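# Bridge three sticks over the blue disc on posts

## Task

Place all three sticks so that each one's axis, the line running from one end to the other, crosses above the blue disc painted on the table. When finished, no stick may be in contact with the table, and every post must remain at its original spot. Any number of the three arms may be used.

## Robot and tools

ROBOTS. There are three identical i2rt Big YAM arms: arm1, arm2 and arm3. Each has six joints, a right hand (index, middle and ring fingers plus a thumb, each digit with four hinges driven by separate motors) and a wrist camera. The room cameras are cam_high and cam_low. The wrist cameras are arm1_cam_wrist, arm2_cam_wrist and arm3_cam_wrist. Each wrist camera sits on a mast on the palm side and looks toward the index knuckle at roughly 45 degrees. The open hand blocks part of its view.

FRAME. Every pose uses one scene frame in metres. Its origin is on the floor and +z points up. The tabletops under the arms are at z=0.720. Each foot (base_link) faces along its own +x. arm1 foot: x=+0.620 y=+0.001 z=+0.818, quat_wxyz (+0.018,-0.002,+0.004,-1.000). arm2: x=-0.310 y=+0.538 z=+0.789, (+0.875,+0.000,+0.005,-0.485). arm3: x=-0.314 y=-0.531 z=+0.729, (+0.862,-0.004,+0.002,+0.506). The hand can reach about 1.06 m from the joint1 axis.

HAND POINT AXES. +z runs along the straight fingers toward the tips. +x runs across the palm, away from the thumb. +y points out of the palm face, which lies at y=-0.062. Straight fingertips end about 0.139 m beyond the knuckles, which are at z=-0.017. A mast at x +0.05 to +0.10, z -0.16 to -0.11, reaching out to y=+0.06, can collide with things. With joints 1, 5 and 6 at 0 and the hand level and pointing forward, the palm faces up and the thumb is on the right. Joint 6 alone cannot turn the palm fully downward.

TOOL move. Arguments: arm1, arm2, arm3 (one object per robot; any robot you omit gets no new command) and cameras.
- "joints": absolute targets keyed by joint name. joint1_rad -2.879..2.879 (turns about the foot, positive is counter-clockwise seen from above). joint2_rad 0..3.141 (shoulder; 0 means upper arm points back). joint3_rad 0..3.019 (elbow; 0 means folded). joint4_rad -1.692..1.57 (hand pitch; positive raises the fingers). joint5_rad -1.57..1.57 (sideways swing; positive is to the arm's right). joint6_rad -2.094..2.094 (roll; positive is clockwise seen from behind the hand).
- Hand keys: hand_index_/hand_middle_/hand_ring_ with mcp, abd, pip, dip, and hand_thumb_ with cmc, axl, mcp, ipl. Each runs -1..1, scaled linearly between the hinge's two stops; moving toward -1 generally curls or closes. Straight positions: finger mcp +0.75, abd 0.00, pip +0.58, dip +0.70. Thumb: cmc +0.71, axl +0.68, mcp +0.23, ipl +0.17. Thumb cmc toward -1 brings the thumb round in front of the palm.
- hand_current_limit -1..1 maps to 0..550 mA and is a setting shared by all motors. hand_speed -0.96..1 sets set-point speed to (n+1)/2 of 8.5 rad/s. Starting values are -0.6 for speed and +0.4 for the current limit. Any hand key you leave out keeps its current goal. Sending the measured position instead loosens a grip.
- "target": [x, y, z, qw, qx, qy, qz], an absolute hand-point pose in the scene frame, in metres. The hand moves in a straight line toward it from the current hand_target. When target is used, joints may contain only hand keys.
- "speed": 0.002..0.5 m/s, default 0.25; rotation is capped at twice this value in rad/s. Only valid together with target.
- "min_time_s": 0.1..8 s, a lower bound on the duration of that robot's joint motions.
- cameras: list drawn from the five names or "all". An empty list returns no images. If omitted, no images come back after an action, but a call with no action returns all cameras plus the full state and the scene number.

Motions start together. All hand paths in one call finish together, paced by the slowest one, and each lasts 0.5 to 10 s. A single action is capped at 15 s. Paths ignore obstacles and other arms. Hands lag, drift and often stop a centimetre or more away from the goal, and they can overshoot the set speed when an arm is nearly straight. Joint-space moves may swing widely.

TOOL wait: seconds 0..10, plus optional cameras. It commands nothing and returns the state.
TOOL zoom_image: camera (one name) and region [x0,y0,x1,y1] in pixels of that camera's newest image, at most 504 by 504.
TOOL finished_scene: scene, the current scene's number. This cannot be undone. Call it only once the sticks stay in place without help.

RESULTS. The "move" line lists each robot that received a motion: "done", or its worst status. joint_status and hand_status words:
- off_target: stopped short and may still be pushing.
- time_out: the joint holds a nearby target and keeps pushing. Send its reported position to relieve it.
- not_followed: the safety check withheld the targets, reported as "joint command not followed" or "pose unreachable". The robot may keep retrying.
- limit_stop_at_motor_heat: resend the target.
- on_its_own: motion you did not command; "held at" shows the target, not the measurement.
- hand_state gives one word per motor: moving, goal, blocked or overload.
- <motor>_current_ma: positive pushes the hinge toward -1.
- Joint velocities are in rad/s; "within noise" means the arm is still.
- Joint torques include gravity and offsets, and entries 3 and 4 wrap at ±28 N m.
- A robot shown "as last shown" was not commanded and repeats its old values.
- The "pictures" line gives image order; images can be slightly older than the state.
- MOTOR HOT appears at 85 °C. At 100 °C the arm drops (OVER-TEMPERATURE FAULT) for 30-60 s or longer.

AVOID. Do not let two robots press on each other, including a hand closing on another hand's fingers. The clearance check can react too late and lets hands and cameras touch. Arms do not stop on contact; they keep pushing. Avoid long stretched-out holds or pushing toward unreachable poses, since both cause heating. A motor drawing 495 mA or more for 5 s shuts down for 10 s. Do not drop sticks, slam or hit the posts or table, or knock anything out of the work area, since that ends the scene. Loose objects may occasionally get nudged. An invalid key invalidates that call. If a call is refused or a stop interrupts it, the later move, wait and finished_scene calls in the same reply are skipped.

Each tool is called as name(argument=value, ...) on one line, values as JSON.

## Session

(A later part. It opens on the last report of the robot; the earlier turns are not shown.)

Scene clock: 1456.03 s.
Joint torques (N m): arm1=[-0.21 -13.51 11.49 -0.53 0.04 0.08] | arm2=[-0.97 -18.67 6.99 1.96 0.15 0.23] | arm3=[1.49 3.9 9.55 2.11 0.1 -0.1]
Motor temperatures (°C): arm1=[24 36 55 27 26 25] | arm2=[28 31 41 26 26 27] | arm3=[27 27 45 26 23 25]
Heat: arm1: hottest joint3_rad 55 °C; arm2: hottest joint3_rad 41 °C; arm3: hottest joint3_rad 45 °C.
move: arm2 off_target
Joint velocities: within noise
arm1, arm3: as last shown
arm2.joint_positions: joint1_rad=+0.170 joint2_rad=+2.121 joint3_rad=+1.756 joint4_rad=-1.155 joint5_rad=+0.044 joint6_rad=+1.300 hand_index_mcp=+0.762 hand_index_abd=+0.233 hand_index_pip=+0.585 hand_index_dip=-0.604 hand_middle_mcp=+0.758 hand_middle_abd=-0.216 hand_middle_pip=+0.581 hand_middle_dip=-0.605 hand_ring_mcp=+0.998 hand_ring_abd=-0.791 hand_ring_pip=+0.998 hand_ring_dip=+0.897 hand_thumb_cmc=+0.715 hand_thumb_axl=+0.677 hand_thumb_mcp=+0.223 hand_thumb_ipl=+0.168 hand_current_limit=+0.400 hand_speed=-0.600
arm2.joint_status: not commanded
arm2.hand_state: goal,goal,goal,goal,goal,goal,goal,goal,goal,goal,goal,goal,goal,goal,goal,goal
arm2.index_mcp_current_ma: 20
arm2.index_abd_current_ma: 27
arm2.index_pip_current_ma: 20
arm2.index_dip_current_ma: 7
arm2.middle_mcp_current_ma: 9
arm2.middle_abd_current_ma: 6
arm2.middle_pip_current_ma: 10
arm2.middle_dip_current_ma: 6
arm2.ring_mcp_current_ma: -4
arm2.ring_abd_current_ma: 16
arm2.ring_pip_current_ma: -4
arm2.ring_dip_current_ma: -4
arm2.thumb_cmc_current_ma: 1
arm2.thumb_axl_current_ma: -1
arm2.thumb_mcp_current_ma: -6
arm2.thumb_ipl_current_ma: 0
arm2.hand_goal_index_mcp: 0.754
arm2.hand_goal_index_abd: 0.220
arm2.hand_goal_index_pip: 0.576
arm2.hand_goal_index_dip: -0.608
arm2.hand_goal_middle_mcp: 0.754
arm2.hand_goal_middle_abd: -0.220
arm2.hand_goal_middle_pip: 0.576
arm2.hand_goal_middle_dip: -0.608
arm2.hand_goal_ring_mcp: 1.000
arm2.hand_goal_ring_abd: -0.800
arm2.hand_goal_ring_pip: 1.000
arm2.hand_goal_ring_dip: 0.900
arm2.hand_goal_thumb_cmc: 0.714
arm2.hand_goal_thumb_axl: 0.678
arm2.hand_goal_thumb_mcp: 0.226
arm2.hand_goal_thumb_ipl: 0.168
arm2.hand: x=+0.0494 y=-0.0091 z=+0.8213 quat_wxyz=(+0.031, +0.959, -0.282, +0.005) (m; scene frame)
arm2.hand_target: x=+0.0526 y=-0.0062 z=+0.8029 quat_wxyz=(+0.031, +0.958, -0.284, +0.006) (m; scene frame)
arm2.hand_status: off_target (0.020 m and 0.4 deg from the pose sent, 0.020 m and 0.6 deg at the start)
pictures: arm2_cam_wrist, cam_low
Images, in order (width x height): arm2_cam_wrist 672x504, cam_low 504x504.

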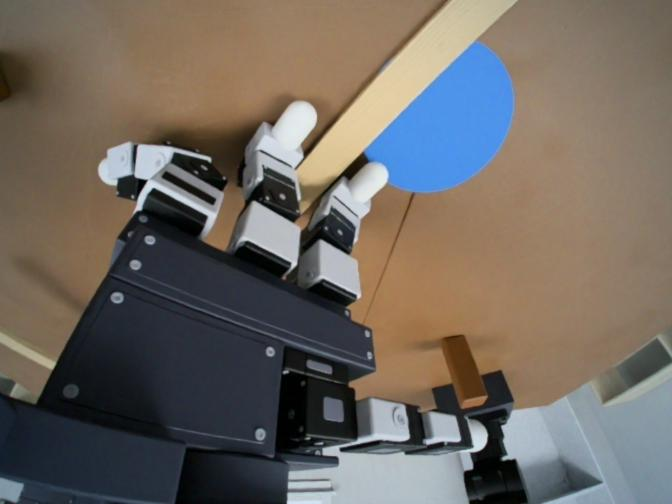

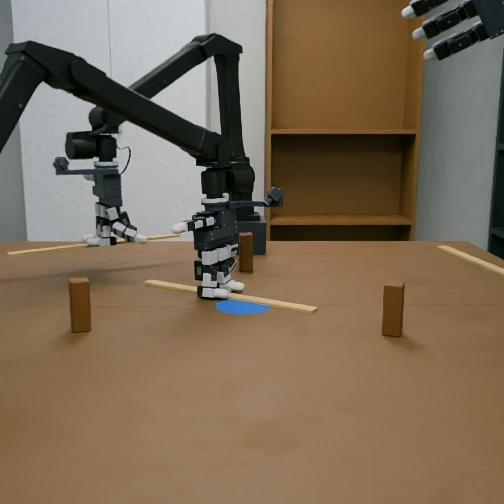

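move(arm2={"joints": {"hand_index_abd": -0.1, "hand_middle_abd": 0.1, "hand_current_limit": 0.6}})

move(arm2={"target": [0.0536, -0.002, 0.92, 0.0294, 0.9586, -0.2835, 0.007], "speed": 0.08}, cameras=["cam_low", "cam_high", "arm2_cam_wrist"])

Scene clock: 1460.93 s.
Joint torques (N m): arm1=[-0.15 -13.57 11.48 -0.53 0.05 0.06] | arm2=[-1.03 -18.78 6.95 1.89 0.14 0.23] | arm3=[1.61 3.19 9.74 2.13 0.17 -0.11]
Motor temperatures (°C): arm1=[24 36 55 27 26 25] | arm2=[28 31 40 26 26 27] | arm3=[27 27 45 26 23 25]
Heat: arm1: hottest joint3_rad 55 °C; arm2: hottest joint3_rad 40 °C; arm3: hottest joint3_rad 45 °C.
move: arm2 off_target
Joint velocities: within noise
arm1.joint_positions: joint1_rad=-0.937 joint2_rad=+1.652 joint3_rad=+1.099 joint4_rad=-1.022 joint5_rad=+0.005 joint6_rad=+0.194 hand_index_mcp=+0.760 hand_index_abd=+0.117 hand_index_pip=+0.579 hand_index_dip=-0.608 hand_middle_mcp=+0.747 hand_middle_abd=-0.118 hand_middle_pip=+0.573 hand_middle_dip=-0.608 hand_ring_mcp=+0.990 hand_ring_abd=-0.793 hand_ring_pip=+0.995 hand_ring_dip=+0.898 hand_thumb_cmc=+0.715 hand_thumb_axl=+0.677 hand_thumb_mcp=+0.222 hand_thumb_ipl=+0.168 hand_current_limit=+0.700 hand_speed=-0.600
arm1.joint_status: not commanded
arm1.hand_state: goal,blocked,goal,goal,goal,blocked,goal,goal,goal,goal,goal,goal,goal,goal,goal,goal
arm1.index_mcp_current_ma: 11
arm1.index_abd_current_ma: 468
arm1.index_pip_current_ma: 4
arm1.index_dip_current_ma: 0
arm1.middle_mcp_current_ma: -17
arm1.middle_abd_current_ma: -467
arm1.middle_pip_current_ma: -5
arm1.middle_dip_current_ma: 0
arm1.ring_mcp_current_ma: -22
arm1.ring_abd_current_ma: 12
arm1.ring_pip_current_ma: -10
arm1.ring_dip_current_ma: -3
arm1.thumb_cmc_current_ma: 2
arm1.thumb_axl_current_ma: -1
arm1.thumb_mcp_current_ma: -10
arm1.thumb_ipl_current_ma: 0
arm1.hand_goal_index_mcp: 0.754
arm1.hand_goal_index_abd: -0.100
arm1.hand_goal_index_pip: 0.576
arm1.hand_goal_index_dip: -0.608
arm1.hand_goal_middle_mcp: 0.754
arm1.hand_goal_middle_abd: 0.100
arm1.hand_goal_middle_pip: 0.576
arm1.hand_goal_middle_dip: -0.608
arm1.hand_goal_ring_mcp: 1.000
arm1.hand_goal_ring_abd: -0.800
arm1.hand_goal_ring_pip: 1.000
arm1.hand_goal_ring_dip: 0.900
arm1.hand_goal_thumb_cmc: 0.714
arm1.hand_goal_thumb_axl: 0.678
arm1.hand_goal_thumb_mcp: 0.226
arm1.hand_goal_thumb_ipl: 0.168
arm1.hand: x=+0.3272 y=+0.4356 z=+0.8765 quat_wxyz=(-0.002, +0.235, -0.972, -0.003) (m; scene frame)
arm1.hand_target: x=+0.3178 y=+0.4535 z=+0.9003 quat_wxyz=(+0.008, +0.233, -0.972, -0.025) (m; scene frame)
arm1.hand_status: not commanded
arm2.joint_positions: joint1_rad=+0.170 joint2_rad=+2.121 joint3_rad=+1.756 joint4_rad=-1.152 joint5_rad=+0.044 joint6_rad=+1.300 hand_index_mcp=+0.763 hand_index_abd=+0.133 hand_index_pip=+0.588 hand_index_dip=-0.607 hand_middle_mcp=+0.763 hand_middle_abd=-0.101 hand_middle_pip=+0.582 hand_middle_dip=-0.607 hand_ring_mcp=+0.998 hand_ring_abd=-0.792 hand_ring_pip=+0.998 hand_ring_dip=+0.897 hand_thumb_cmc=+0.714 hand_thumb_axl=+0.677 hand_thumb_mcp=+0.223 hand_thumb_ipl=+0.168 hand_current_limit=+0.600 hand_speed=-0.600
arm2.joint_status: hand_index_abd off_target (ended at +0.133, target -0.100); hand_middle_abd off_target (ended at -0.101, target +0.100); the others done
arm2.hand_state: goal,blocked,goal,goal,goal,blocked,goal,goal,goal,goal,goal,goal,goal,goal,goal,goal
arm2.index_mcp_current_ma: 22
arm2.index_abd_current_ma: 440
arm2.index_pip_current_ma: 30
arm2.index_dip_current_ma: 1
arm2.middle_mcp_current_ma: 21
arm2.middle_abd_current_ma: -440
arm2.middle_pip_current_ma: 12
arm2.middle_dip_current_ma: 2
arm2.ring_mcp_current_ma: -5
arm2.ring_abd_current_ma: 16
arm2.ring_pip_current_ma: -4
arm2.ring_dip_current_ma: -4
arm2.thumb_cmc_current_ma: 0
arm2.thumb_axl_current_ma: -1
arm2.thumb_mcp_current_ma: -6
arm2.thumb_ipl_current_ma: 0
arm2.hand_goal_index_mcp: 0.754
arm2.hand_goal_index_abd: -0.100
arm2.hand_goal_index_pip: 0.576
arm2.hand_goal_index_dip: -0.608
arm2.hand_goal_middle_mcp: 0.754
arm2.hand_goal_middle_abd: 0.100
arm2.hand_goal_middle_pip: 0.576
arm2.hand_goal_middle_dip: -0.608
arm2.hand_goal_ring_mcp: 1.000
arm2.hand_goal_ring_abd: -0.800
arm2.hand_goal_ring_pip: 1.000
arm2.hand_goal_ring_dip: 0.900
arm2.hand_goal_thumb_cmc: 0.714
arm2.hand_goal_thumb_axl: 0.678
arm2.hand_goal_thumb_mcp: 0.226
arm2.hand_goal_thumb_ipl: 0.168
arm2.hand: x=+0.0499 y=-0.0097 z=+0.8213 quat_wxyz=(+0.032, +0.959, -0.282, +0.006) (m; scene frame)
arm2.hand_target: x=+0.0525 y=-0.0061 z=+0.8028 quat_wxyz=(+0.031, +0.958, -0.283, +0.005) (m; scene frame)
arm2.hand_status: not commanded
arm3: as last shown
pictures: none

Scene clock: 1463.10 s.
Joint torques (N m): arm1=[-0.26 -13.51 11.48 -0.51 0.04 0.08] | arm2=[-0.79 -21.95 13.74 -0.08 0.07 0.24] | arm3=[1.67 4.19 9.58 2.02 0.12 -0.1]
Motor temperatures (°C): arm1=[24 36 55 27 26 25] | arm2=[28 31 40 26 26 27] | arm3=[27 27 45 26 23 25]
Heat: arm1: hottest joint3_rad 55 °C; arm2: hottest joint3_rad 40 °C; arm3: hottest joint3_rad 45 °C.
move: arm2 off_target
Joint velocities: within noise
arm1, arm3: as last shown
arm2.joint_positions: joint1_rad=+0.173 joint2_rad=+2.056 joint3_rad=+1.818 joint4_rad=-1.350 joint5_rad=+0.037 joint6_rad=+1.305 hand_index_mcp=+0.756 hand_index_abd=+0.133 hand_index_pip=+0.580 hand_index_dip=-0.607 hand_middle_mcp=+0.755 hand_middle_abd=-0.101 hand_middle_pip=+0.578 hand_middle_dip=-0.607 hand_ring_mcp=+0.998 hand_ring_abd=-0.792 hand_ring_pip=+0.998 hand_ring_dip=+0.897 hand_thumb_cmc=+0.714 hand_thumb_axl=+0.677 hand_thumb_mcp=+0.223 hand_thumb_ipl=+0.168 hand_current_limit=+0.600 hand_speed=-0.600
arm2.joint_status: not commanded
arm2.hand_state: goal,blocked,goal,goal,goal,blocked,goal,goal,goal,goal,goal,goal,goal,goal,goal,goal
arm2.index_mcp_current_ma: 4
arm2.index_abd_current_ma: 440
arm2.index_pip_current_ma: 8
arm2.index_dip_current_ma: 1
arm2.middle_mcp_current_ma: 1
arm2.middle_abd_current_ma: -440
arm2.middle_pip_current_ma: 3
arm2.middle_dip_current_ma: 2
arm2.ring_mcp_current_ma: -5
arm2.ring_abd_current_ma: 16
arm2.ring_pip_current_ma: -4
arm2.ring_dip_current_ma: -4
arm2.thumb_cmc_current_ma: 0
arm2.thumb_axl_current_ma: -1
arm2.thumb_mcp_current_ma: -6
arm2.thumb_ipl_current_ma: 0
arm2.hand_goal_index_mcp: 0.754
arm2.hand_goal_index_abd: -0.100
arm2.hand_goal_index_pip: 0.576
arm2.hand_goal_index_dip: -0.608
arm2.hand_goal_middle_mcp: 0.754
arm2.hand_goal_middle_abd: 0.100
arm2.hand_goal_middle_pip: 0.576
arm2.hand_goal_middle_dip: -0.608
arm2.hand_goal_ring_mcp: 1.000
arm2.hand_goal_ring_abd: -0.800
arm2.hand_goal_ring_pip: 1.000
arm2.hand_goal_ring_dip: 0.900
arm2.hand_goal_thumb_cmc: 0.714
arm2.hand_goal_thumb_axl: 0.678
arm2.hand_goal_thumb_mcp: 0.226
arm2.hand_goal_thumb_ipl: 0.168
arm2.hand: x=+0.0378 y=+0.0084 z=+0.8830 quat_wxyz=(+0.010, +0.959, -0.283, -0.022) (m; scene frame)
arm2.hand_target: x=+0.0530 y=-0.0001 z=+0.9197 quat_wxyz=(+0.028, +0.958, -0.284, +0.009) (m; scene frame)
arm2.hand_status: off_target (0.042 m and 4.0 deg from the pose sent, 0.099 m and 0.4 deg at the start)
pictures: arm2_cam_wrist, cam_high, cam_low
Images, in order (width x height): arm2_cam_wrist 672x504, cam_high 504x504, cam_low 504x504.

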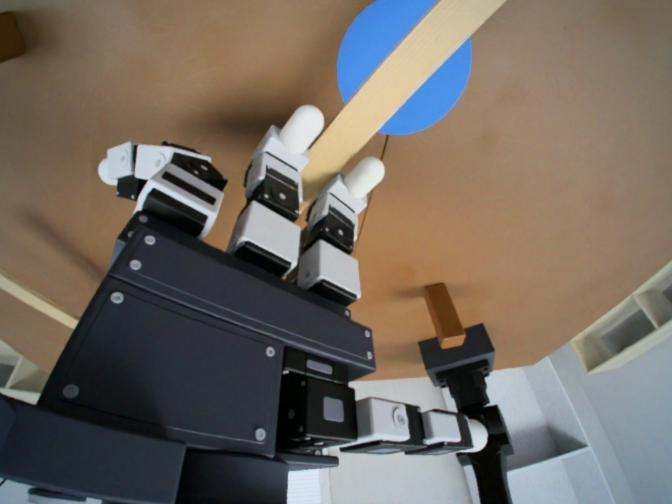

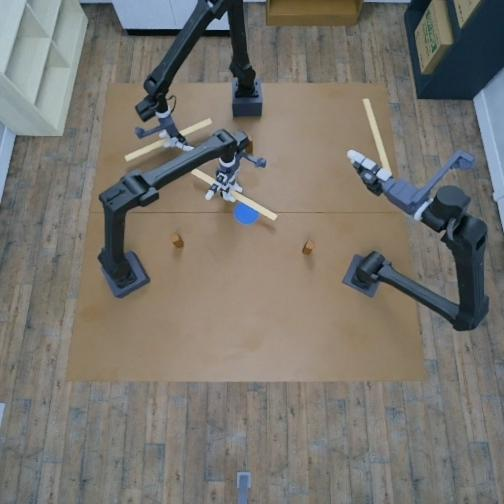

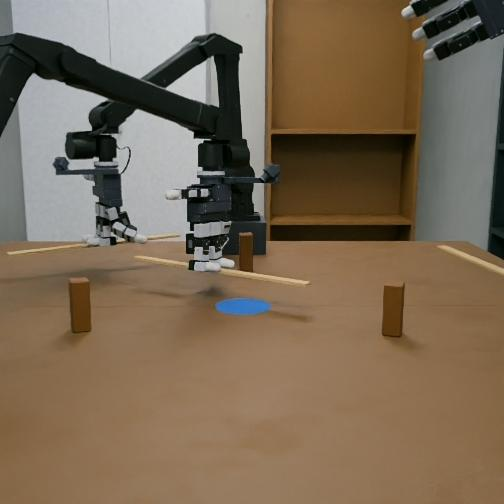

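move(arm3={"target": [0.45, -0.60, 1.08, 0.0168, 0.6426, 0.7658, 0.02], "speed": 0.25, "joints": {"hand_index_abd": 0.22, "hand_middle_abd": -0.22, "hand_index_dip": -0.609, "hand_middle_dip": -0.609, "hand_ring_mcp": 1.0, "hand_ring_pip": 1.0, "hand_ring_dip": 0.9, "hand_ring_abd": -0.8}}, cameras=["cam_high", "arm3_cam_wrist"])

zoom_image(camera="cam_high", region=[310, 80, 430, 200])

Scene clock: 1481.17 s.
Joint torques (N m): arm1=[-0.32 -13.39 11.47 -0.5 0.04 0.08] | arm2=[-0.91 -21.71 13.74 -0.02 0.06 0.22] | arm3=[1.85 -16.38 13.12 0.29 0.16 -0.12]
Motor temperatures (°C): arm1=[24 36 56 27 26 25] | arm2=[28 33 43 26 26 27] | arm3=[27 27 46 26 23 25]
Heat: arm1: hottest joint3_rad 56 °C; arm2: hottest joint3_rad 43 °C; arm3: hottest joint3_rad 46 °C.
move: arm3 off_target
Joint velocities: within noise
arm1, arm2: as last shown
arm3.joint_positions: joint1_rad=-1.165 joint2_rad=+2.056 joint3_rad=+2.394 joint4_rad=-1.683 joint5_rad=-0.034 joint6_rad=-0.248 hand_index_mcp=+0.757 hand_index_abd=+0.220 hand_index_pip=+0.577 hand_index_dip=-0.604 hand_middle_mcp=+0.757 hand_middle_abd=-0.216 hand_middle_pip=+0.577 hand_middle_dip=-0.605 hand_ring_mcp=+0.999 hand_ring_abd=-0.791 hand_ring_pip=+0.998 hand_ring_dip=+0.898 hand_thumb_cmc=+0.716 hand_thumb_axl=+0.677 hand_thumb_mcp=+0.224 hand_thumb_ipl=+0.168 hand_current_limit=+0.400 hand_speed=-0.600
arm3.joint_status: all done
arm3.hand_state: goal,goal,goal,goal,goal,goal,goal,goal,goal,goal,goal,goal,goal,goal,goal,goal
arm3.index_mcp_current_ma: 2
arm3.index_abd_current_ma: 0
arm3.index_pip_current_ma: 0
arm3.index_dip_current_ma: 3
arm3.middle_mcp_current_ma: 3
arm3.middle_abd_current_ma: 3
arm3.middle_pip_current_ma: 0
arm3.middle_dip_current_ma: 2
arm3.ring_mcp_current_ma: -1
arm3.ring_abd_current_ma: 9
arm3.ring_pip_current_ma: -1
arm3.ring_dip_current_ma: -2
arm3.thumb_cmc_current_ma: 1
arm3.thumb_axl_current_ma: 0
arm3.thumb_mcp_current_ma: -2
arm3.thumb_ipl_current_ma: 0
arm3.hand_goal_index_mcp: 0.754
arm3.hand_goal_index_abd: 0.220
arm3.hand_goal_index_pip: 0.576
arm3.hand_goal_index_dip: -0.608
arm3.hand_goal_middle_mcp: 0.754
arm3.hand_goal_middle_abd: -0.220
arm3.hand_goal_middle_pip: 0.576
arm3.hand_goal_middle_dip: -0.608
arm3.hand_goal_ring_mcp: 1.000
arm3.hand_goal_ring_abd: -0.800
arm3.hand_goal_ring_pip: 1.000
arm3.hand_goal_ring_dip: 0.900
arm3.hand_goal_thumb_cmc: 0.714
arm3.hand_goal_thumb_axl: 0.678
arm3.hand_goal_thumb_mcp: 0.226
arm3.hand_goal_thumb_ipl: 0.168
arm3.hand: x=+0.4419 y=-0.6019 z=+1.0697 quat_wxyz=(+0.086, +0.648, +0.753, +0.076) (m; scene frame)
arm3.hand_target: x=+0.4479 y=-0.5996 z=+1.0810 quat_wxyz=(+0.096, +0.641, +0.757, +0.080) (m; scene frame)
arm3.hand_status: off_target (0.013 m and 10.3 deg from the pose sent, 0.612 m and 75.7 deg at the start; a joint's target at an end of its range on 46 of 111 steps)
pictures: arm3_cam_wrist, cam_high
Images, in order (width x height): arm3_cam_wrist 672x504, cam_high 504x504.

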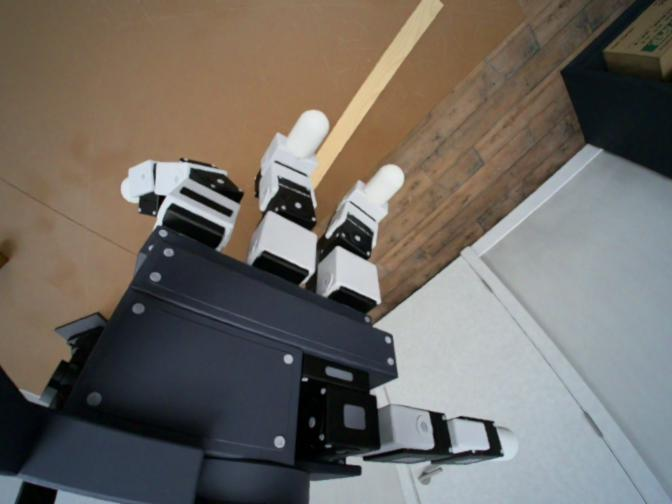

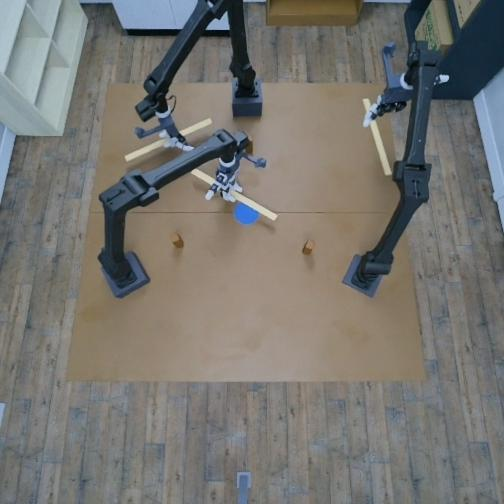

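Scaled by 4.200 from the camera's 504x504 image, which has a finer 720x720 frame.

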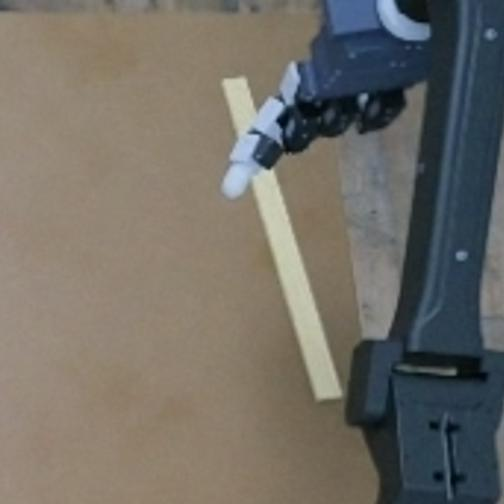

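move(arm3={"target": [0.48, -0.695, 0.91, 0.0168, 0.6426, 0.7658, 0.02], "speed": 0.2}, cameras=["cam_high", "arm3_cam_wrist"])

zoom_image(camera="cam_high", region=[310, 80, 430, 200])

zoom_image(camera="arm3_cam_wrist", region=[200, 50, 500, 300])

Scene clock: 1492.77 s.
Joint torques (N m): arm1=[-0.21 -13.57 11.47 -0.53 0.04 0.07] | arm2=[-0.85 -21.66 13.75 -0.06 0.07 0.23] | arm3=[0.09 -19.31 13.09 -0.12 0.1 -0.13]
Motor temperatures (°C): arm1=[24 36 56 27 26 25] | arm2=[28 34 45 26 26 27] | arm3=[27 29 47 26 23 25]
Heat: arm1: hottest joint3_rad 56 °C; arm2: hottest joint3_rad 45 °C; arm3: hottest joint3_rad 47 °C.
move: arm3 off_target
Joint velocities: within noise
arm1, arm2: as last shown
arm1.index_abd_current_ma: 467
arm3.joint_positions: joint1_rad=-1.278 joint2_rad=+2.324 joint3_rad=+2.467 joint4_rad=-1.684 joint5_rad=-0.030 joint6_rad=-0.384 hand_index_mcp=+0.755 hand_index_abd=+0.220 hand_index_pip=+0.577 hand_index_dip=-0.604 hand_middle_mcp=+0.756 hand_middle_abd=-0.216 hand_middle_pip=+0.577 hand_middle_dip=-0.605 hand_ring_mcp=+0.997 hand_ring_abd=-0.791 hand_ring_pip=+0.998 hand_ring_dip=+0.898 hand_thumb_cmc=+0.716 hand_thumb_axl=+0.677 hand_thumb_mcp=+0.223 hand_thumb_ipl=+0.168 hand_current_limit=+0.400 hand_speed=-0.600
arm3.joint_status: not commanded
arm3.hand_state: goal,goal,goal,goal,goal,goal,goal,goal,goal,goal,goal,goal,goal,goal,goal,goal
arm3.index_mcp_current_ma: 1
arm3.index_abd_current_ma: 0
arm3.index_pip_current_ma: 0
arm3.index_dip_current_ma: 3
arm3.middle_mcp_current_ma: 1
arm3.middle_abd_current_ma: 3
arm3.middle_pip_current_ma: 0
arm3.middle_dip_current_ma: 2
arm3.ring_mcp_current_ma: -2
arm3.ring_abd_current_ma: 8
arm3.ring_pip_current_ma: -1
arm3.ring_dip_current_ma: -2
arm3.thumb_cmc_current_ma: 1
arm3.thumb_axl_current_ma: 0
arm3.thumb_mcp_current_ma: -2
arm3.thumb_ipl_current_ma: 0
arm3.hand_goal_index_mcp: 0.754
arm3.hand_goal_index_abd: 0.220
arm3.hand_goal_index_pip: 0.576
arm3.hand_goal_index_dip: -0.608
arm3.hand_goal_middle_mcp: 0.754
arm3.hand_goal_middle_abd: -0.220
arm3.hand_goal_middle_pip: 0.576
arm3.hand_goal_middle_dip: -0.608
arm3.hand_goal_ring_mcp: 1.000
arm3.hand_goal_ring_abd: -0.800
arm3.hand_goal_ring_pip: 1.000
arm3.hand_goal_ring_dip: 0.900
arm3.hand_goal_thumb_cmc: 0.714
arm3.hand_goal_thumb_axl: 0.678
arm3.hand_goal_thumb_mcp: 0.226
arm3.hand_goal_thumb_ipl: 0.168
arm3.hand: x=+0.4731 y=-0.6867 z=+0.9019 quat_wxyz=(+0.009, +0.645, +0.764, +0.017) (m; scene frame)
arm3.hand_target: x=+0.4793 y=-0.6947 z=+0.9101 quat_wxyz=(+0.020, +0.643, +0.765, +0.021) (m; scene frame)
arm3.hand_status: off_target (0.014 m and 1.0 deg from the pose sent, 0.189 m and 10.3 deg at the start; a joint's target at an end of its range on 17 of 60 steps)
pictures: arm3_cam_wrist, cam_high
Images, in order (width x height): arm3_cam_wrist 672x504, cam_high 504x504.

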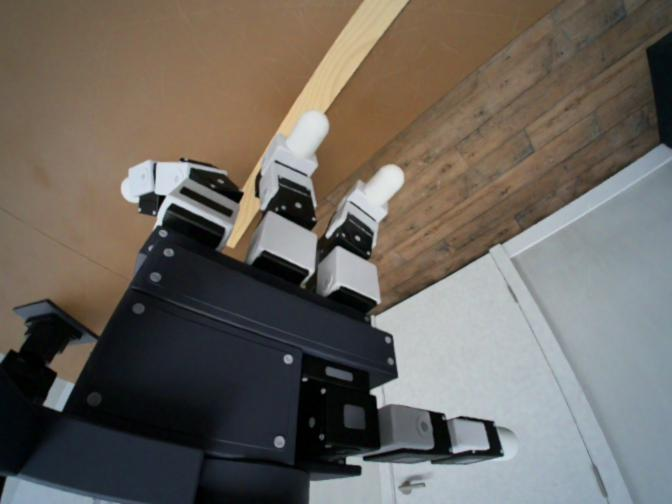

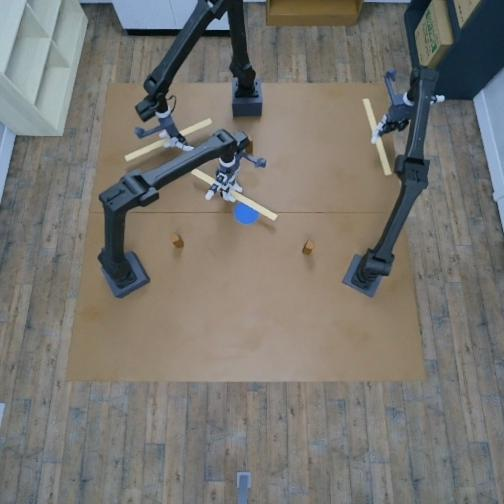

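Scaled by 4.200 from the camera's 504x504 image, which has a finer 720x720 frame.

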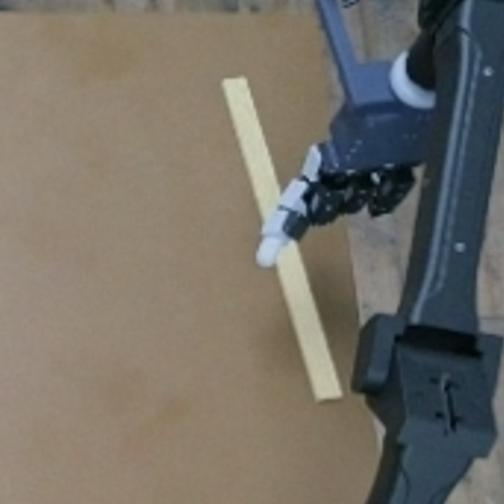

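Scaled by 1.680 from the camera's 672x504 image, which has a finer 960x720 frame.

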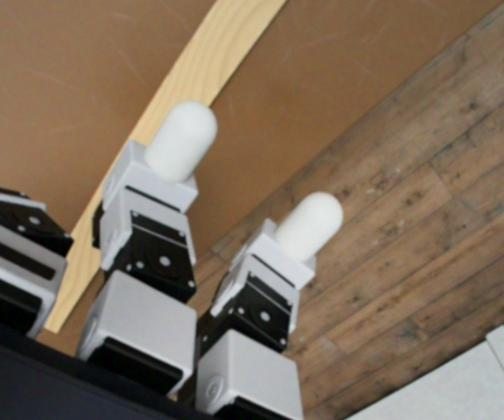

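move(arm3={"target": [0.475, -0.668, 0.87, 0.0168, 0.6426, 0.7658, 0.02], "speed": 0.15}, cameras=["cam_high", "arm3_cam_wrist"])

zoom_image(camera="cam_high", region=[310, 80, 430, 200])

zoom_image(camera="arm3_cam_wrist", region=[200, 50, 500, 300])

Scene clock: 1522.50 s.
Joint torques (N m): arm1=[-0.26 -13.51 11.49 -0.53 0.05 0.07] | arm2=[-0.91 -21.71 13.78 -0.09 0.06 0.23] | arm3=[2.49 -20.72 8.43 0.8 0.13 0.08]
Motor temperatures (°C): arm1=[24 36 57 27 26 25] | arm2=[28 36 47 26 26 27] | arm3=[27 30 49 26 23 25]
Heat: arm1: hottest joint3_rad 57 °C; arm2: hottest joint3_rad 47 °C; arm3: hottest joint3_rad 49 °C.
move: arm3 done
Joint velocities: within noise
arm1, arm2: as last shown
arm3.joint_positions: joint1_rad=-1.262 joint2_rad=+2.289 joint3_rad=+2.319 joint4_rad=-1.560 joint5_rad=-0.030 joint6_rad=-0.389 hand_index_mcp=+0.755 hand_index_abd=+0.220 hand_index_pip=+0.577 hand_index_dip=-0.604 hand_middle_mcp=+0.755 hand_middle_abd=-0.216 hand_middle_pip=+0.577 hand_middle_dip=-0.605 hand_ring_mcp=+0.997 hand_ring_abd=-0.791 hand_ring_pip=+0.998 hand_ring_dip=+0.898 hand_thumb_cmc=+0.716 hand_thumb_axl=+0.677 hand_thumb_mcp=+0.223 hand_thumb_ipl=+0.168 hand_current_limit=+0.400 hand_speed=-0.600
arm3.joint_status: not commanded
arm3.hand_state: goal,goal,goal,goal,goal,goal,goal,goal,goal,goal,goal,goal,goal,goal,goal,goal
arm3.index_mcp_current_ma: 1
arm3.index_abd_current_ma: 0
arm3.index_pip_current_ma: 0
arm3.index_dip_current_ma: 3
arm3.middle_mcp_current_ma: 1
arm3.middle_abd_current_ma: 2
arm3.middle_pip_current_ma: 0
arm3.middle_dip_current_ma: 2
arm3.ring_mcp_current_ma: -2
arm3.ring_abd_current_ma: 8
arm3.ring_pip_current_ma: -1
arm3.ring_dip_current_ma: -2
arm3.thumb_cmc_current_ma: 1
arm3.thumb_axl_current_ma: 0
arm3.thumb_mcp_current_ma: -2
arm3.thumb_ipl_current_ma: 0
arm3.hand_goal_index_mcp: 0.754
arm3.hand_goal_index_abd: 0.220
arm3.hand_goal_index_pip: 0.576
arm3.hand_goal_index_dip: -0.608
arm3.hand_goal_middle_mcp: 0.754
arm3.hand_goal_middle_abd: -0.220
arm3.hand_goal_middle_pip: 0.576
arm3.hand_goal_middle_dip: -0.608
arm3.hand_goal_ring_mcp: 1.000
arm3.hand_goal_ring_abd: -0.800
arm3.hand_goal_ring_pip: 1.000
arm3.hand_goal_ring_dip: 0.900
arm3.hand_goal_thumb_cmc: 0.714
arm3.hand_goal_thumb_axl: 0.678
arm3.hand_goal_thumb_mcp: 0.226
arm3.hand_goal_thumb_ipl: 0.168
arm3.hand: x=+0.4739 y=-0.6736 z=+0.8703 quat_wxyz=(+0.014, +0.637, +0.771, +0.020) (m; scene frame)
arm3.hand_target: x=+0.4751 y=-0.6670 z=+0.8702 quat_wxyz=(+0.017, +0.638, +0.770, +0.020) (m; scene frame)
arm3.hand_status: done (0.006 m and 0.9 deg from the pose sent, 0.037 m and 1.0 deg at the start)
pictures: arm3_cam_wrist, cam_high
Images, in order (width x height): arm3_cam_wrist 672x504, cam_high 504x504.

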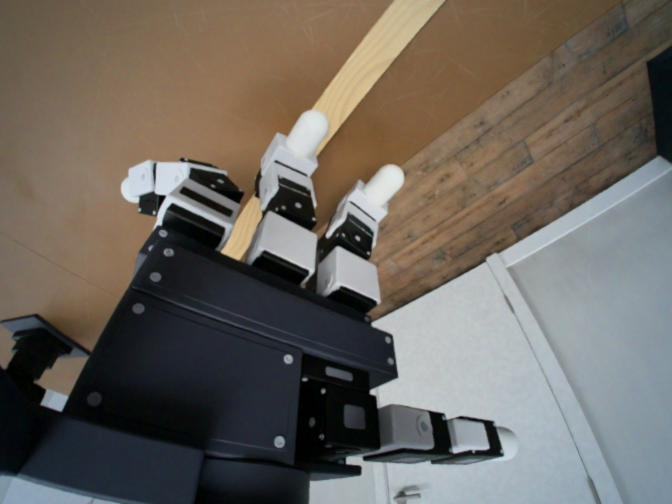

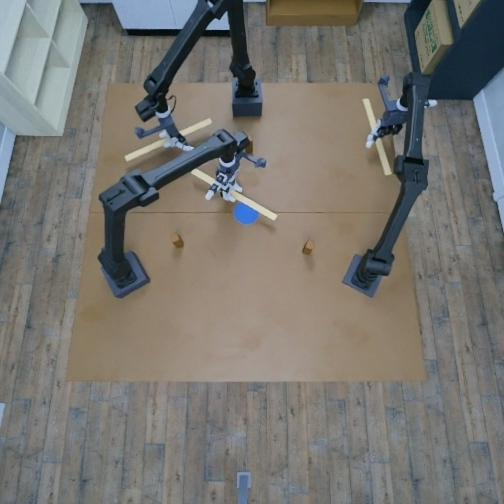

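Scaled by 4.200 from the camera's 504x504 image, which has a finer 720x720 frame.

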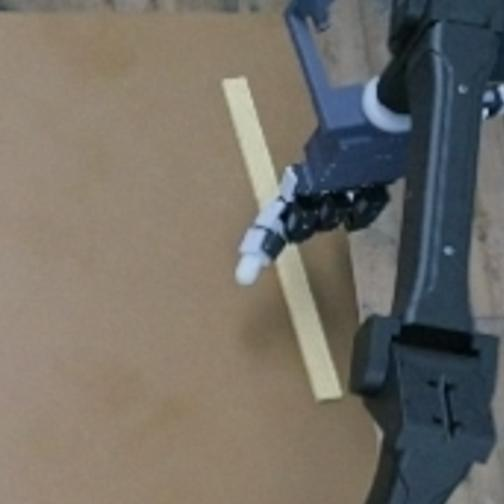

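Scaled by 1.680 from the camera's 672x504 image, which has a finer 960x720 frame.

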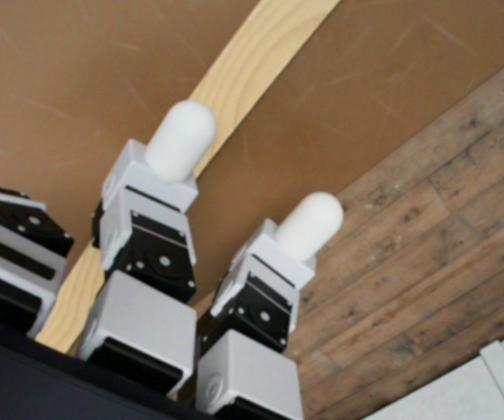

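move(arm3={"target": [0.475, -0.655, 0.84, 0.0168, 0.6426, 0.7658, 0.02], "speed": 0.12}, cameras=["cam_high", "arm3_cam_wrist"])

zoom_image(camera="arm3_cam_wrist", region=[200, 50, 500, 300])

Scene clock: 1529.63 s.
Joint torques (N m): arm1=[-0.21 -13.39 11.48 -0.51 0.05 0.08] | arm2=[-0.97 -21.83 13.78 -0.02 0.06 0.24] | arm3=[1.9 -20.6 8.36 0.55 0.13 0.13]
Motor temperatures (°C): arm1=[24 36 57 27 26 25] | arm2=[28 36 47 26 26 27] | arm3=[27 33 48 26 23 25]
Heat: arm1: hottest joint3_rad 57 °C; arm2: hottest joint3_rad 47 °C; arm3: hottest joint3_rad 48 °C.
move: arm3 done
Joint velocities: within noise
arm1, arm2: as last shown
arm3.joint_positions: joint1_rad=-1.243 joint2_rad=+2.281 joint3_rad=+2.227 joint4_rad=-1.476 joint5_rad=-0.030 joint6_rad=-0.358 hand_index_mcp=+0.755 hand_index_abd=+0.220 hand_index_pip=+0.577 hand_index_dip=-0.604 hand_middle_mcp=+0.755 hand_middle_abd=-0.216 hand_middle_pip=+0.577 hand_middle_dip=-0.605 hand_ring_mcp=+0.997 hand_ring_abd=-0.791 hand_ring_pip=+0.998 hand_ring_dip=+0.898 hand_thumb_cmc=+0.716 hand_thumb_axl=+0.677 hand_thumb_mcp=+0.223 hand_thumb_ipl=+0.168 hand_current_limit=+0.400 hand_speed=-0.600
arm3.joint_status: not commanded
arm3.hand_state: goal,goal,goal,goal,goal,goal,goal,goal,goal,goal,goal,goal,goal,goal,goal,goal
arm3.index_mcp_current_ma: 1
arm3.index_abd_current_ma: 0
arm3.index_pip_current_ma: 0
arm3.index_dip_current_ma: 3
arm3.middle_mcp_current_ma: 1
arm3.middle_abd_current_ma: 2
arm3.middle_pip_current_ma: 0
arm3.middle_dip_current_ma: 2
arm3.ring_mcp_current_ma: -2
arm3.ring_abd_current_ma: 8
arm3.ring_pip_current_ma: -1
arm3.ring_dip_current_ma: -2
arm3.thumb_cmc_current_ma: 1
arm3.thumb_axl_current_ma: 0
arm3.thumb_mcp_current_ma: -2
arm3.thumb_ipl_current_ma: 0
arm3.hand_goal_index_mcp: 0.754
arm3.hand_goal_index_abd: 0.220
arm3.hand_goal_index_pip: 0.576
arm3.hand_goal_index_dip: -0.608
arm3.hand_goal_middle_mcp: 0.754
arm3.hand_goal_middle_abd: -0.220
arm3.hand_goal_middle_pip: 0.576
arm3.hand_goal_middle_dip: -0.608
arm3.hand_goal_ring_mcp: 1.000
arm3.hand_goal_ring_abd: -0.800
arm3.hand_goal_ring_pip: 1.000
arm3.hand_goal_ring_dip: 0.900
arm3.hand_goal_thumb_cmc: 0.714
arm3.hand_goal_thumb_axl: 0.678
arm3.hand_goal_thumb_mcp: 0.226
arm3.hand_goal_thumb_ipl: 0.168
arm3.hand: x=+0.4741 y=-0.6611 z=+0.8409 quat_wxyz=(+0.014, +0.641, +0.767, +0.020) (m; scene frame)
arm3.hand_target: x=+0.4749 y=-0.6548 z=+0.8399 quat_wxyz=(+0.016, +0.642, +0.766, +0.020) (m; scene frame)
arm3.hand_status: done (0.006 m and 0.4 deg from the pose sent, 0.036 m and 0.9 deg at the start)
pictures: arm3_cam_wrist, cam_high
Images, in order (width x height): arm3_cam_wrist 672x504, cam_high 504x504.

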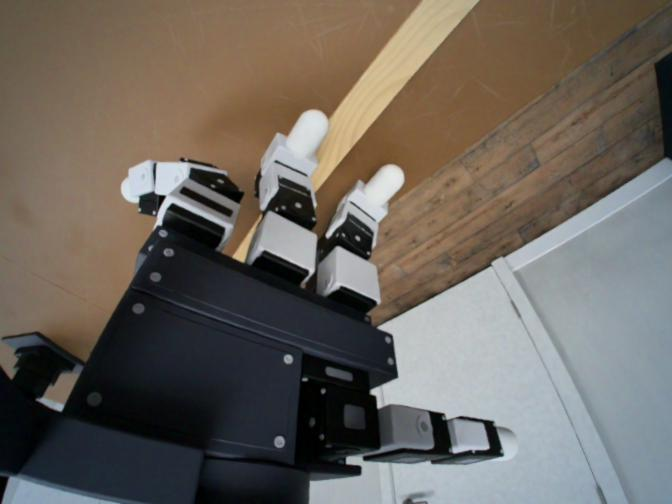

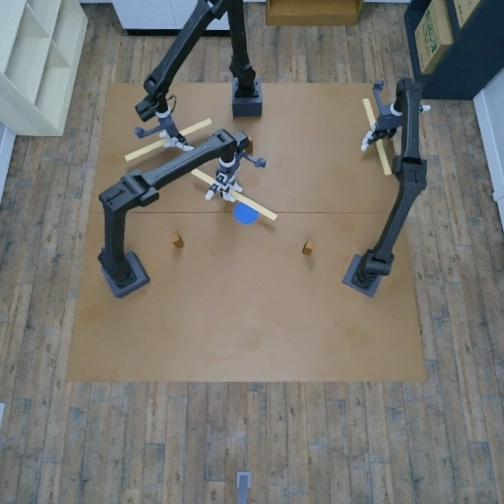

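Scaled by 1.680 from the camera's 672x504 image, which has a finer 960x720 frame.

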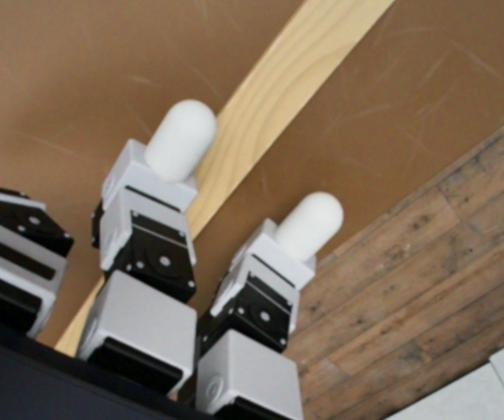

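move(arm3={"target": [0.4745, -0.647, 0.825, 0.0168, 0.6426, 0.7658, 0.02], "speed": 0.1})

move(arm3={"target": [0.4745, -0.647, 0.815, 0.0168, 0.6426, 0.7658, 0.02], "speed": 0.08}, cameras=["cam_high", "arm3_cam_wrist", "cam_low"])

zoom_image(camera="arm3_cam_wrist", region=[200, 50, 500, 300])

zoom_image(camera="cam_low", region=[404, 180, 504, 280])

Scene clock: 1549.93 s.
Joint torques (N m): arm1=[-0.26 -13.45 11.48 -0.54 0.05 0.07] | arm2=[-0.97 -21.66 13.7 -0.06 0.06 0.24] | arm3=[2.49 -21.13 8.35 0.79 0.19 0.09]
Motor temperatures (°C): arm1=[24 36 57 27 26 25] | arm2=[28 36 48 26 26 27] | arm3=[27 36 45 26 23 25]
Heat: arm1: hottest joint3_rad 57 °C; arm2: hottest joint3_rad 48 °C; arm3: hottest joint3_rad 45 °C.
move: arm3 done
Joint velocities: within noise
arm1, arm2: as last shown
arm3.joint_positions: joint1_rad=-1.234 joint2_rad=+2.279 joint3_rad=+2.184 joint4_rad=-1.434 joint5_rad=-0.028 joint6_rad=-0.346 hand_index_mcp=+0.755 hand_index_abd=+0.220 hand_index_pip=+0.577 hand_index_dip=-0.604 hand_middle_mcp=+0.755 hand_middle_abd=-0.216 hand_middle_pip=+0.577 hand_middle_dip=-0.605 hand_ring_mcp=+0.997 hand_ring_abd=-0.791 hand_ring_pip=+0.998 hand_ring_dip=+0.898 hand_thumb_cmc=+0.716 hand_thumb_axl=+0.677 hand_thumb_mcp=+0.223 hand_thumb_ipl=+0.168 hand_current_limit=+0.400 hand_speed=-0.600
arm3.joint_status: not commanded
arm3.hand_state: goal,goal,goal,goal,goal,goal,goal,goal,goal,goal,goal,goal,goal,goal,goal,goal
arm3.index_mcp_current_ma: 1
arm3.index_abd_current_ma: 0
arm3.index_pip_current_ma: 0
arm3.index_dip_current_ma: 3
arm3.middle_mcp_current_ma: 1
arm3.middle_abd_current_ma: 2
arm3.middle_pip_current_ma: 0
arm3.middle_dip_current_ma: 2
arm3.ring_mcp_current_ma: -2
arm3.ring_abd_current_ma: 8
arm3.ring_pip_current_ma: -1
arm3.ring_dip_current_ma: -2
arm3.thumb_cmc_current_ma: 1
arm3.thumb_axl_current_ma: 0
arm3.thumb_mcp_current_ma: -2
arm3.thumb_ipl_current_ma: 0
arm3.hand_goal_index_mcp: 0.754
arm3.hand_goal_index_abd: 0.220
arm3.hand_goal_index_pip: 0.576
arm3.hand_goal_index_dip: -0.608
arm3.hand_goal_middle_mcp: 0.754
arm3.hand_goal_middle_abd: -0.220
arm3.hand_goal_middle_pip: 0.576
arm3.hand_goal_middle_dip: -0.608
arm3.hand_goal_ring_mcp: 1.000
arm3.hand_goal_ring_abd: -0.800
arm3.hand_goal_ring_pip: 1.000
arm3.hand_goal_ring_dip: 0.900
arm3.hand_goal_thumb_cmc: 0.714
arm3.hand_goal_thumb_axl: 0.678
arm3.hand_goal_thumb_mcp: 0.226
arm3.hand_goal_thumb_ipl: 0.168
arm3.hand: x=+0.4736 y=-0.6551 z=+0.8257 quat_wxyz=(+0.014, +0.643, +0.766, +0.020) (m; scene frame)
arm3.hand_target: x=+0.4743 y=-0.6474 z=+0.8248 quat_wxyz=(+0.017, +0.643, +0.766, +0.020) (m; scene frame)
arm3.hand_status: done (0.008 m and 0.3 deg from the pose sent, 0.021 m and 0.4 deg at the start)
pictures: none

Scene clock: 1550.90 s.
Joint torques (N m): arm1=[-0.09 -13.51 11.47 -0.54 0.04 0.08] | arm2=[-0.85 -21.42 13.76 -0.08 0.06 0.24] | arm3=[2.2 -20.66 8.42 0.61 0.18 0.09]
Motor temperatures (°C): arm1=[24 36 57 27 26 25] | arm2=[28 36 48 26 26 27] | arm3=[27 36 45 26 23 25]
Heat: arm1: hottest joint3_rad 57 °C; arm2: hottest joint3_rad 48 °C; arm3: hottest joint3_rad 45 °C.
move: arm3 done
Joint velocities: within noise
arm1, arm2: as last shown
arm3.joint_positions: joint1_rad=-1.234 joint2_rad=+2.278 joint3_rad=+2.165 joint4_rad=-1.411 joint5_rad=-0.028 joint6_rad=-0.346 hand_index_mcp=+0.755 hand_index_abd=+0.220 hand_index_pip=+0.577 hand_index_dip=-0.604 hand_middle_mcp=+0.755 hand_middle_abd=-0.216 hand_middle_pip=+0.577 hand_middle_dip=-0.605 hand_ring_mcp=+0.997 hand_ring_abd=-0.791 hand_ring_pip=+0.998 hand_ring_dip=+0.898 hand_thumb_cmc=+0.716 hand_thumb_axl=+0.677 hand_thumb_mcp=+0.223 hand_thumb_ipl=+0.168 hand_current_limit=+0.400 hand_speed=-0.600
arm3.joint_status: not commanded
arm3.hand_state: goal,goal,goal,goal,goal,goal,goal,goal,goal,goal,goal,goal,goal,goal,goal,goal
arm3.index_mcp_current_ma: 1
arm3.index_abd_current_ma: 0
arm3.index_pip_current_ma: 0
arm3.index_dip_current_ma: 3
arm3.middle_mcp_current_ma: 1
arm3.middle_abd_current_ma: 2
arm3.middle_pip_current_ma: 0
arm3.middle_dip_current_ma: 2
arm3.ring_mcp_current_ma: -2
arm3.ring_abd_current_ma: 8
arm3.ring_pip_current_ma: -1
arm3.ring_dip_current_ma: -2
arm3.thumb_cmc_current_ma: 1
arm3.thumb_axl_current_ma: 0
arm3.thumb_mcp_current_ma: -2
arm3.thumb_ipl_current_ma: 0
arm3.hand_goal_index_mcp: 0.754
arm3.hand_goal_index_abd: 0.220
arm3.hand_goal_index_pip: 0.576
arm3.hand_goal_index_dip: -0.608
arm3.hand_goal_middle_mcp: 0.754
arm3.hand_goal_middle_abd: -0.220
arm3.hand_goal_middle_pip: 0.576
arm3.hand_goal_middle_dip: -0.608
arm3.hand_goal_ring_mcp: 1.000
arm3.hand_goal_ring_abd: -0.800
arm3.hand_goal_ring_pip: 1.000
arm3.hand_goal_ring_dip: 0.900
arm3.hand_goal_thumb_cmc: 0.714
arm3.hand_goal_thumb_axl: 0.678
arm3.hand_goal_thumb_mcp: 0.226
arm3.hand_goal_thumb_ipl: 0.168
arm3.hand: x=+0.4739 y=-0.6552 z=+0.8193 quat_wxyz=(+0.016, +0.643, +0.766, +0.021) (m; scene frame)
arm3.hand_target: x=+0.4744 y=-0.6470 z=+0.8151 quat_wxyz=(+0.017, +0.642, +0.766, +0.020) (m; scene frame)
arm3.hand_status: done (0.009 m and 0.1 deg from the pose sent, 0.013 m and 0.3 deg at the start)
pictures: arm3_cam_wrist, cam_high, cam_low
Images, in order (width x height): arm3_cam_wrist 672x504, cam_high 504x504, cam_low 504x504.

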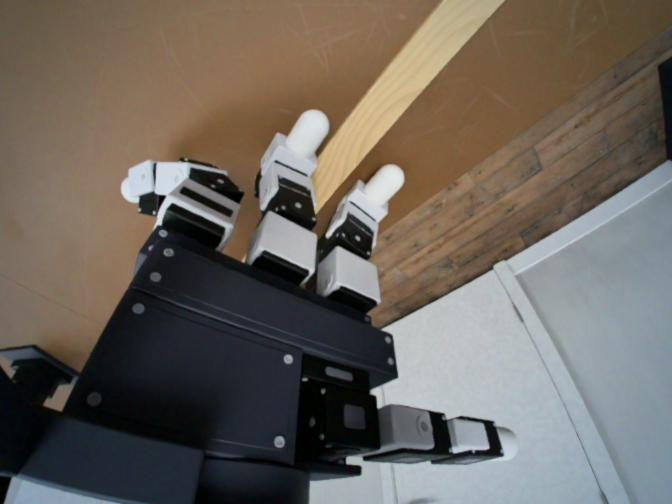

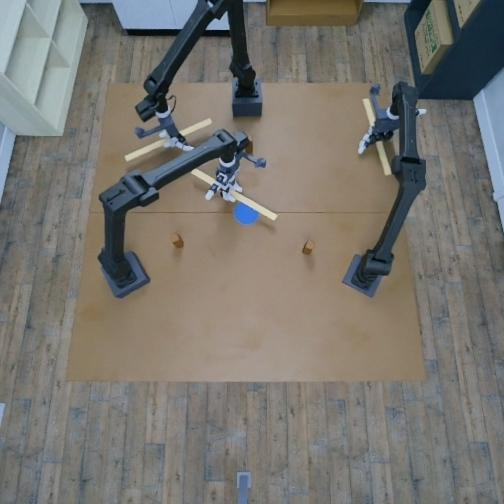

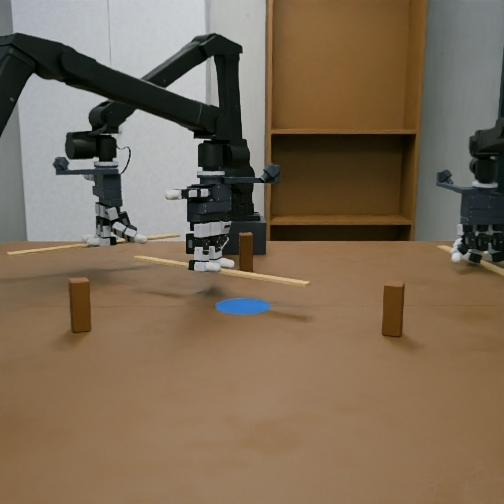

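Scaled by 1.680 from the camera's 672x504 image, which has a finer 960x720 frame.

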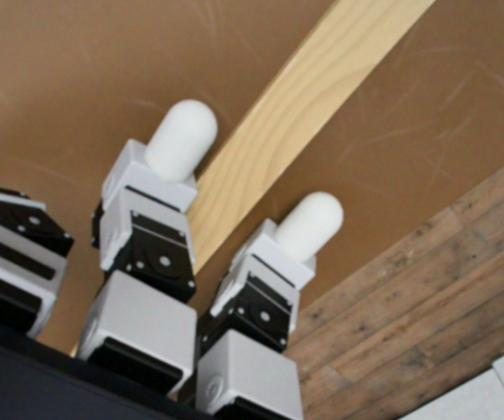

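Scaled by 5.040 from the camera's 504x504 image, which has a finer 720x720 frame.

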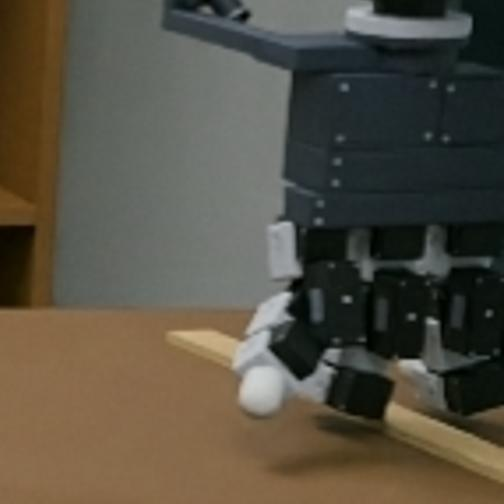

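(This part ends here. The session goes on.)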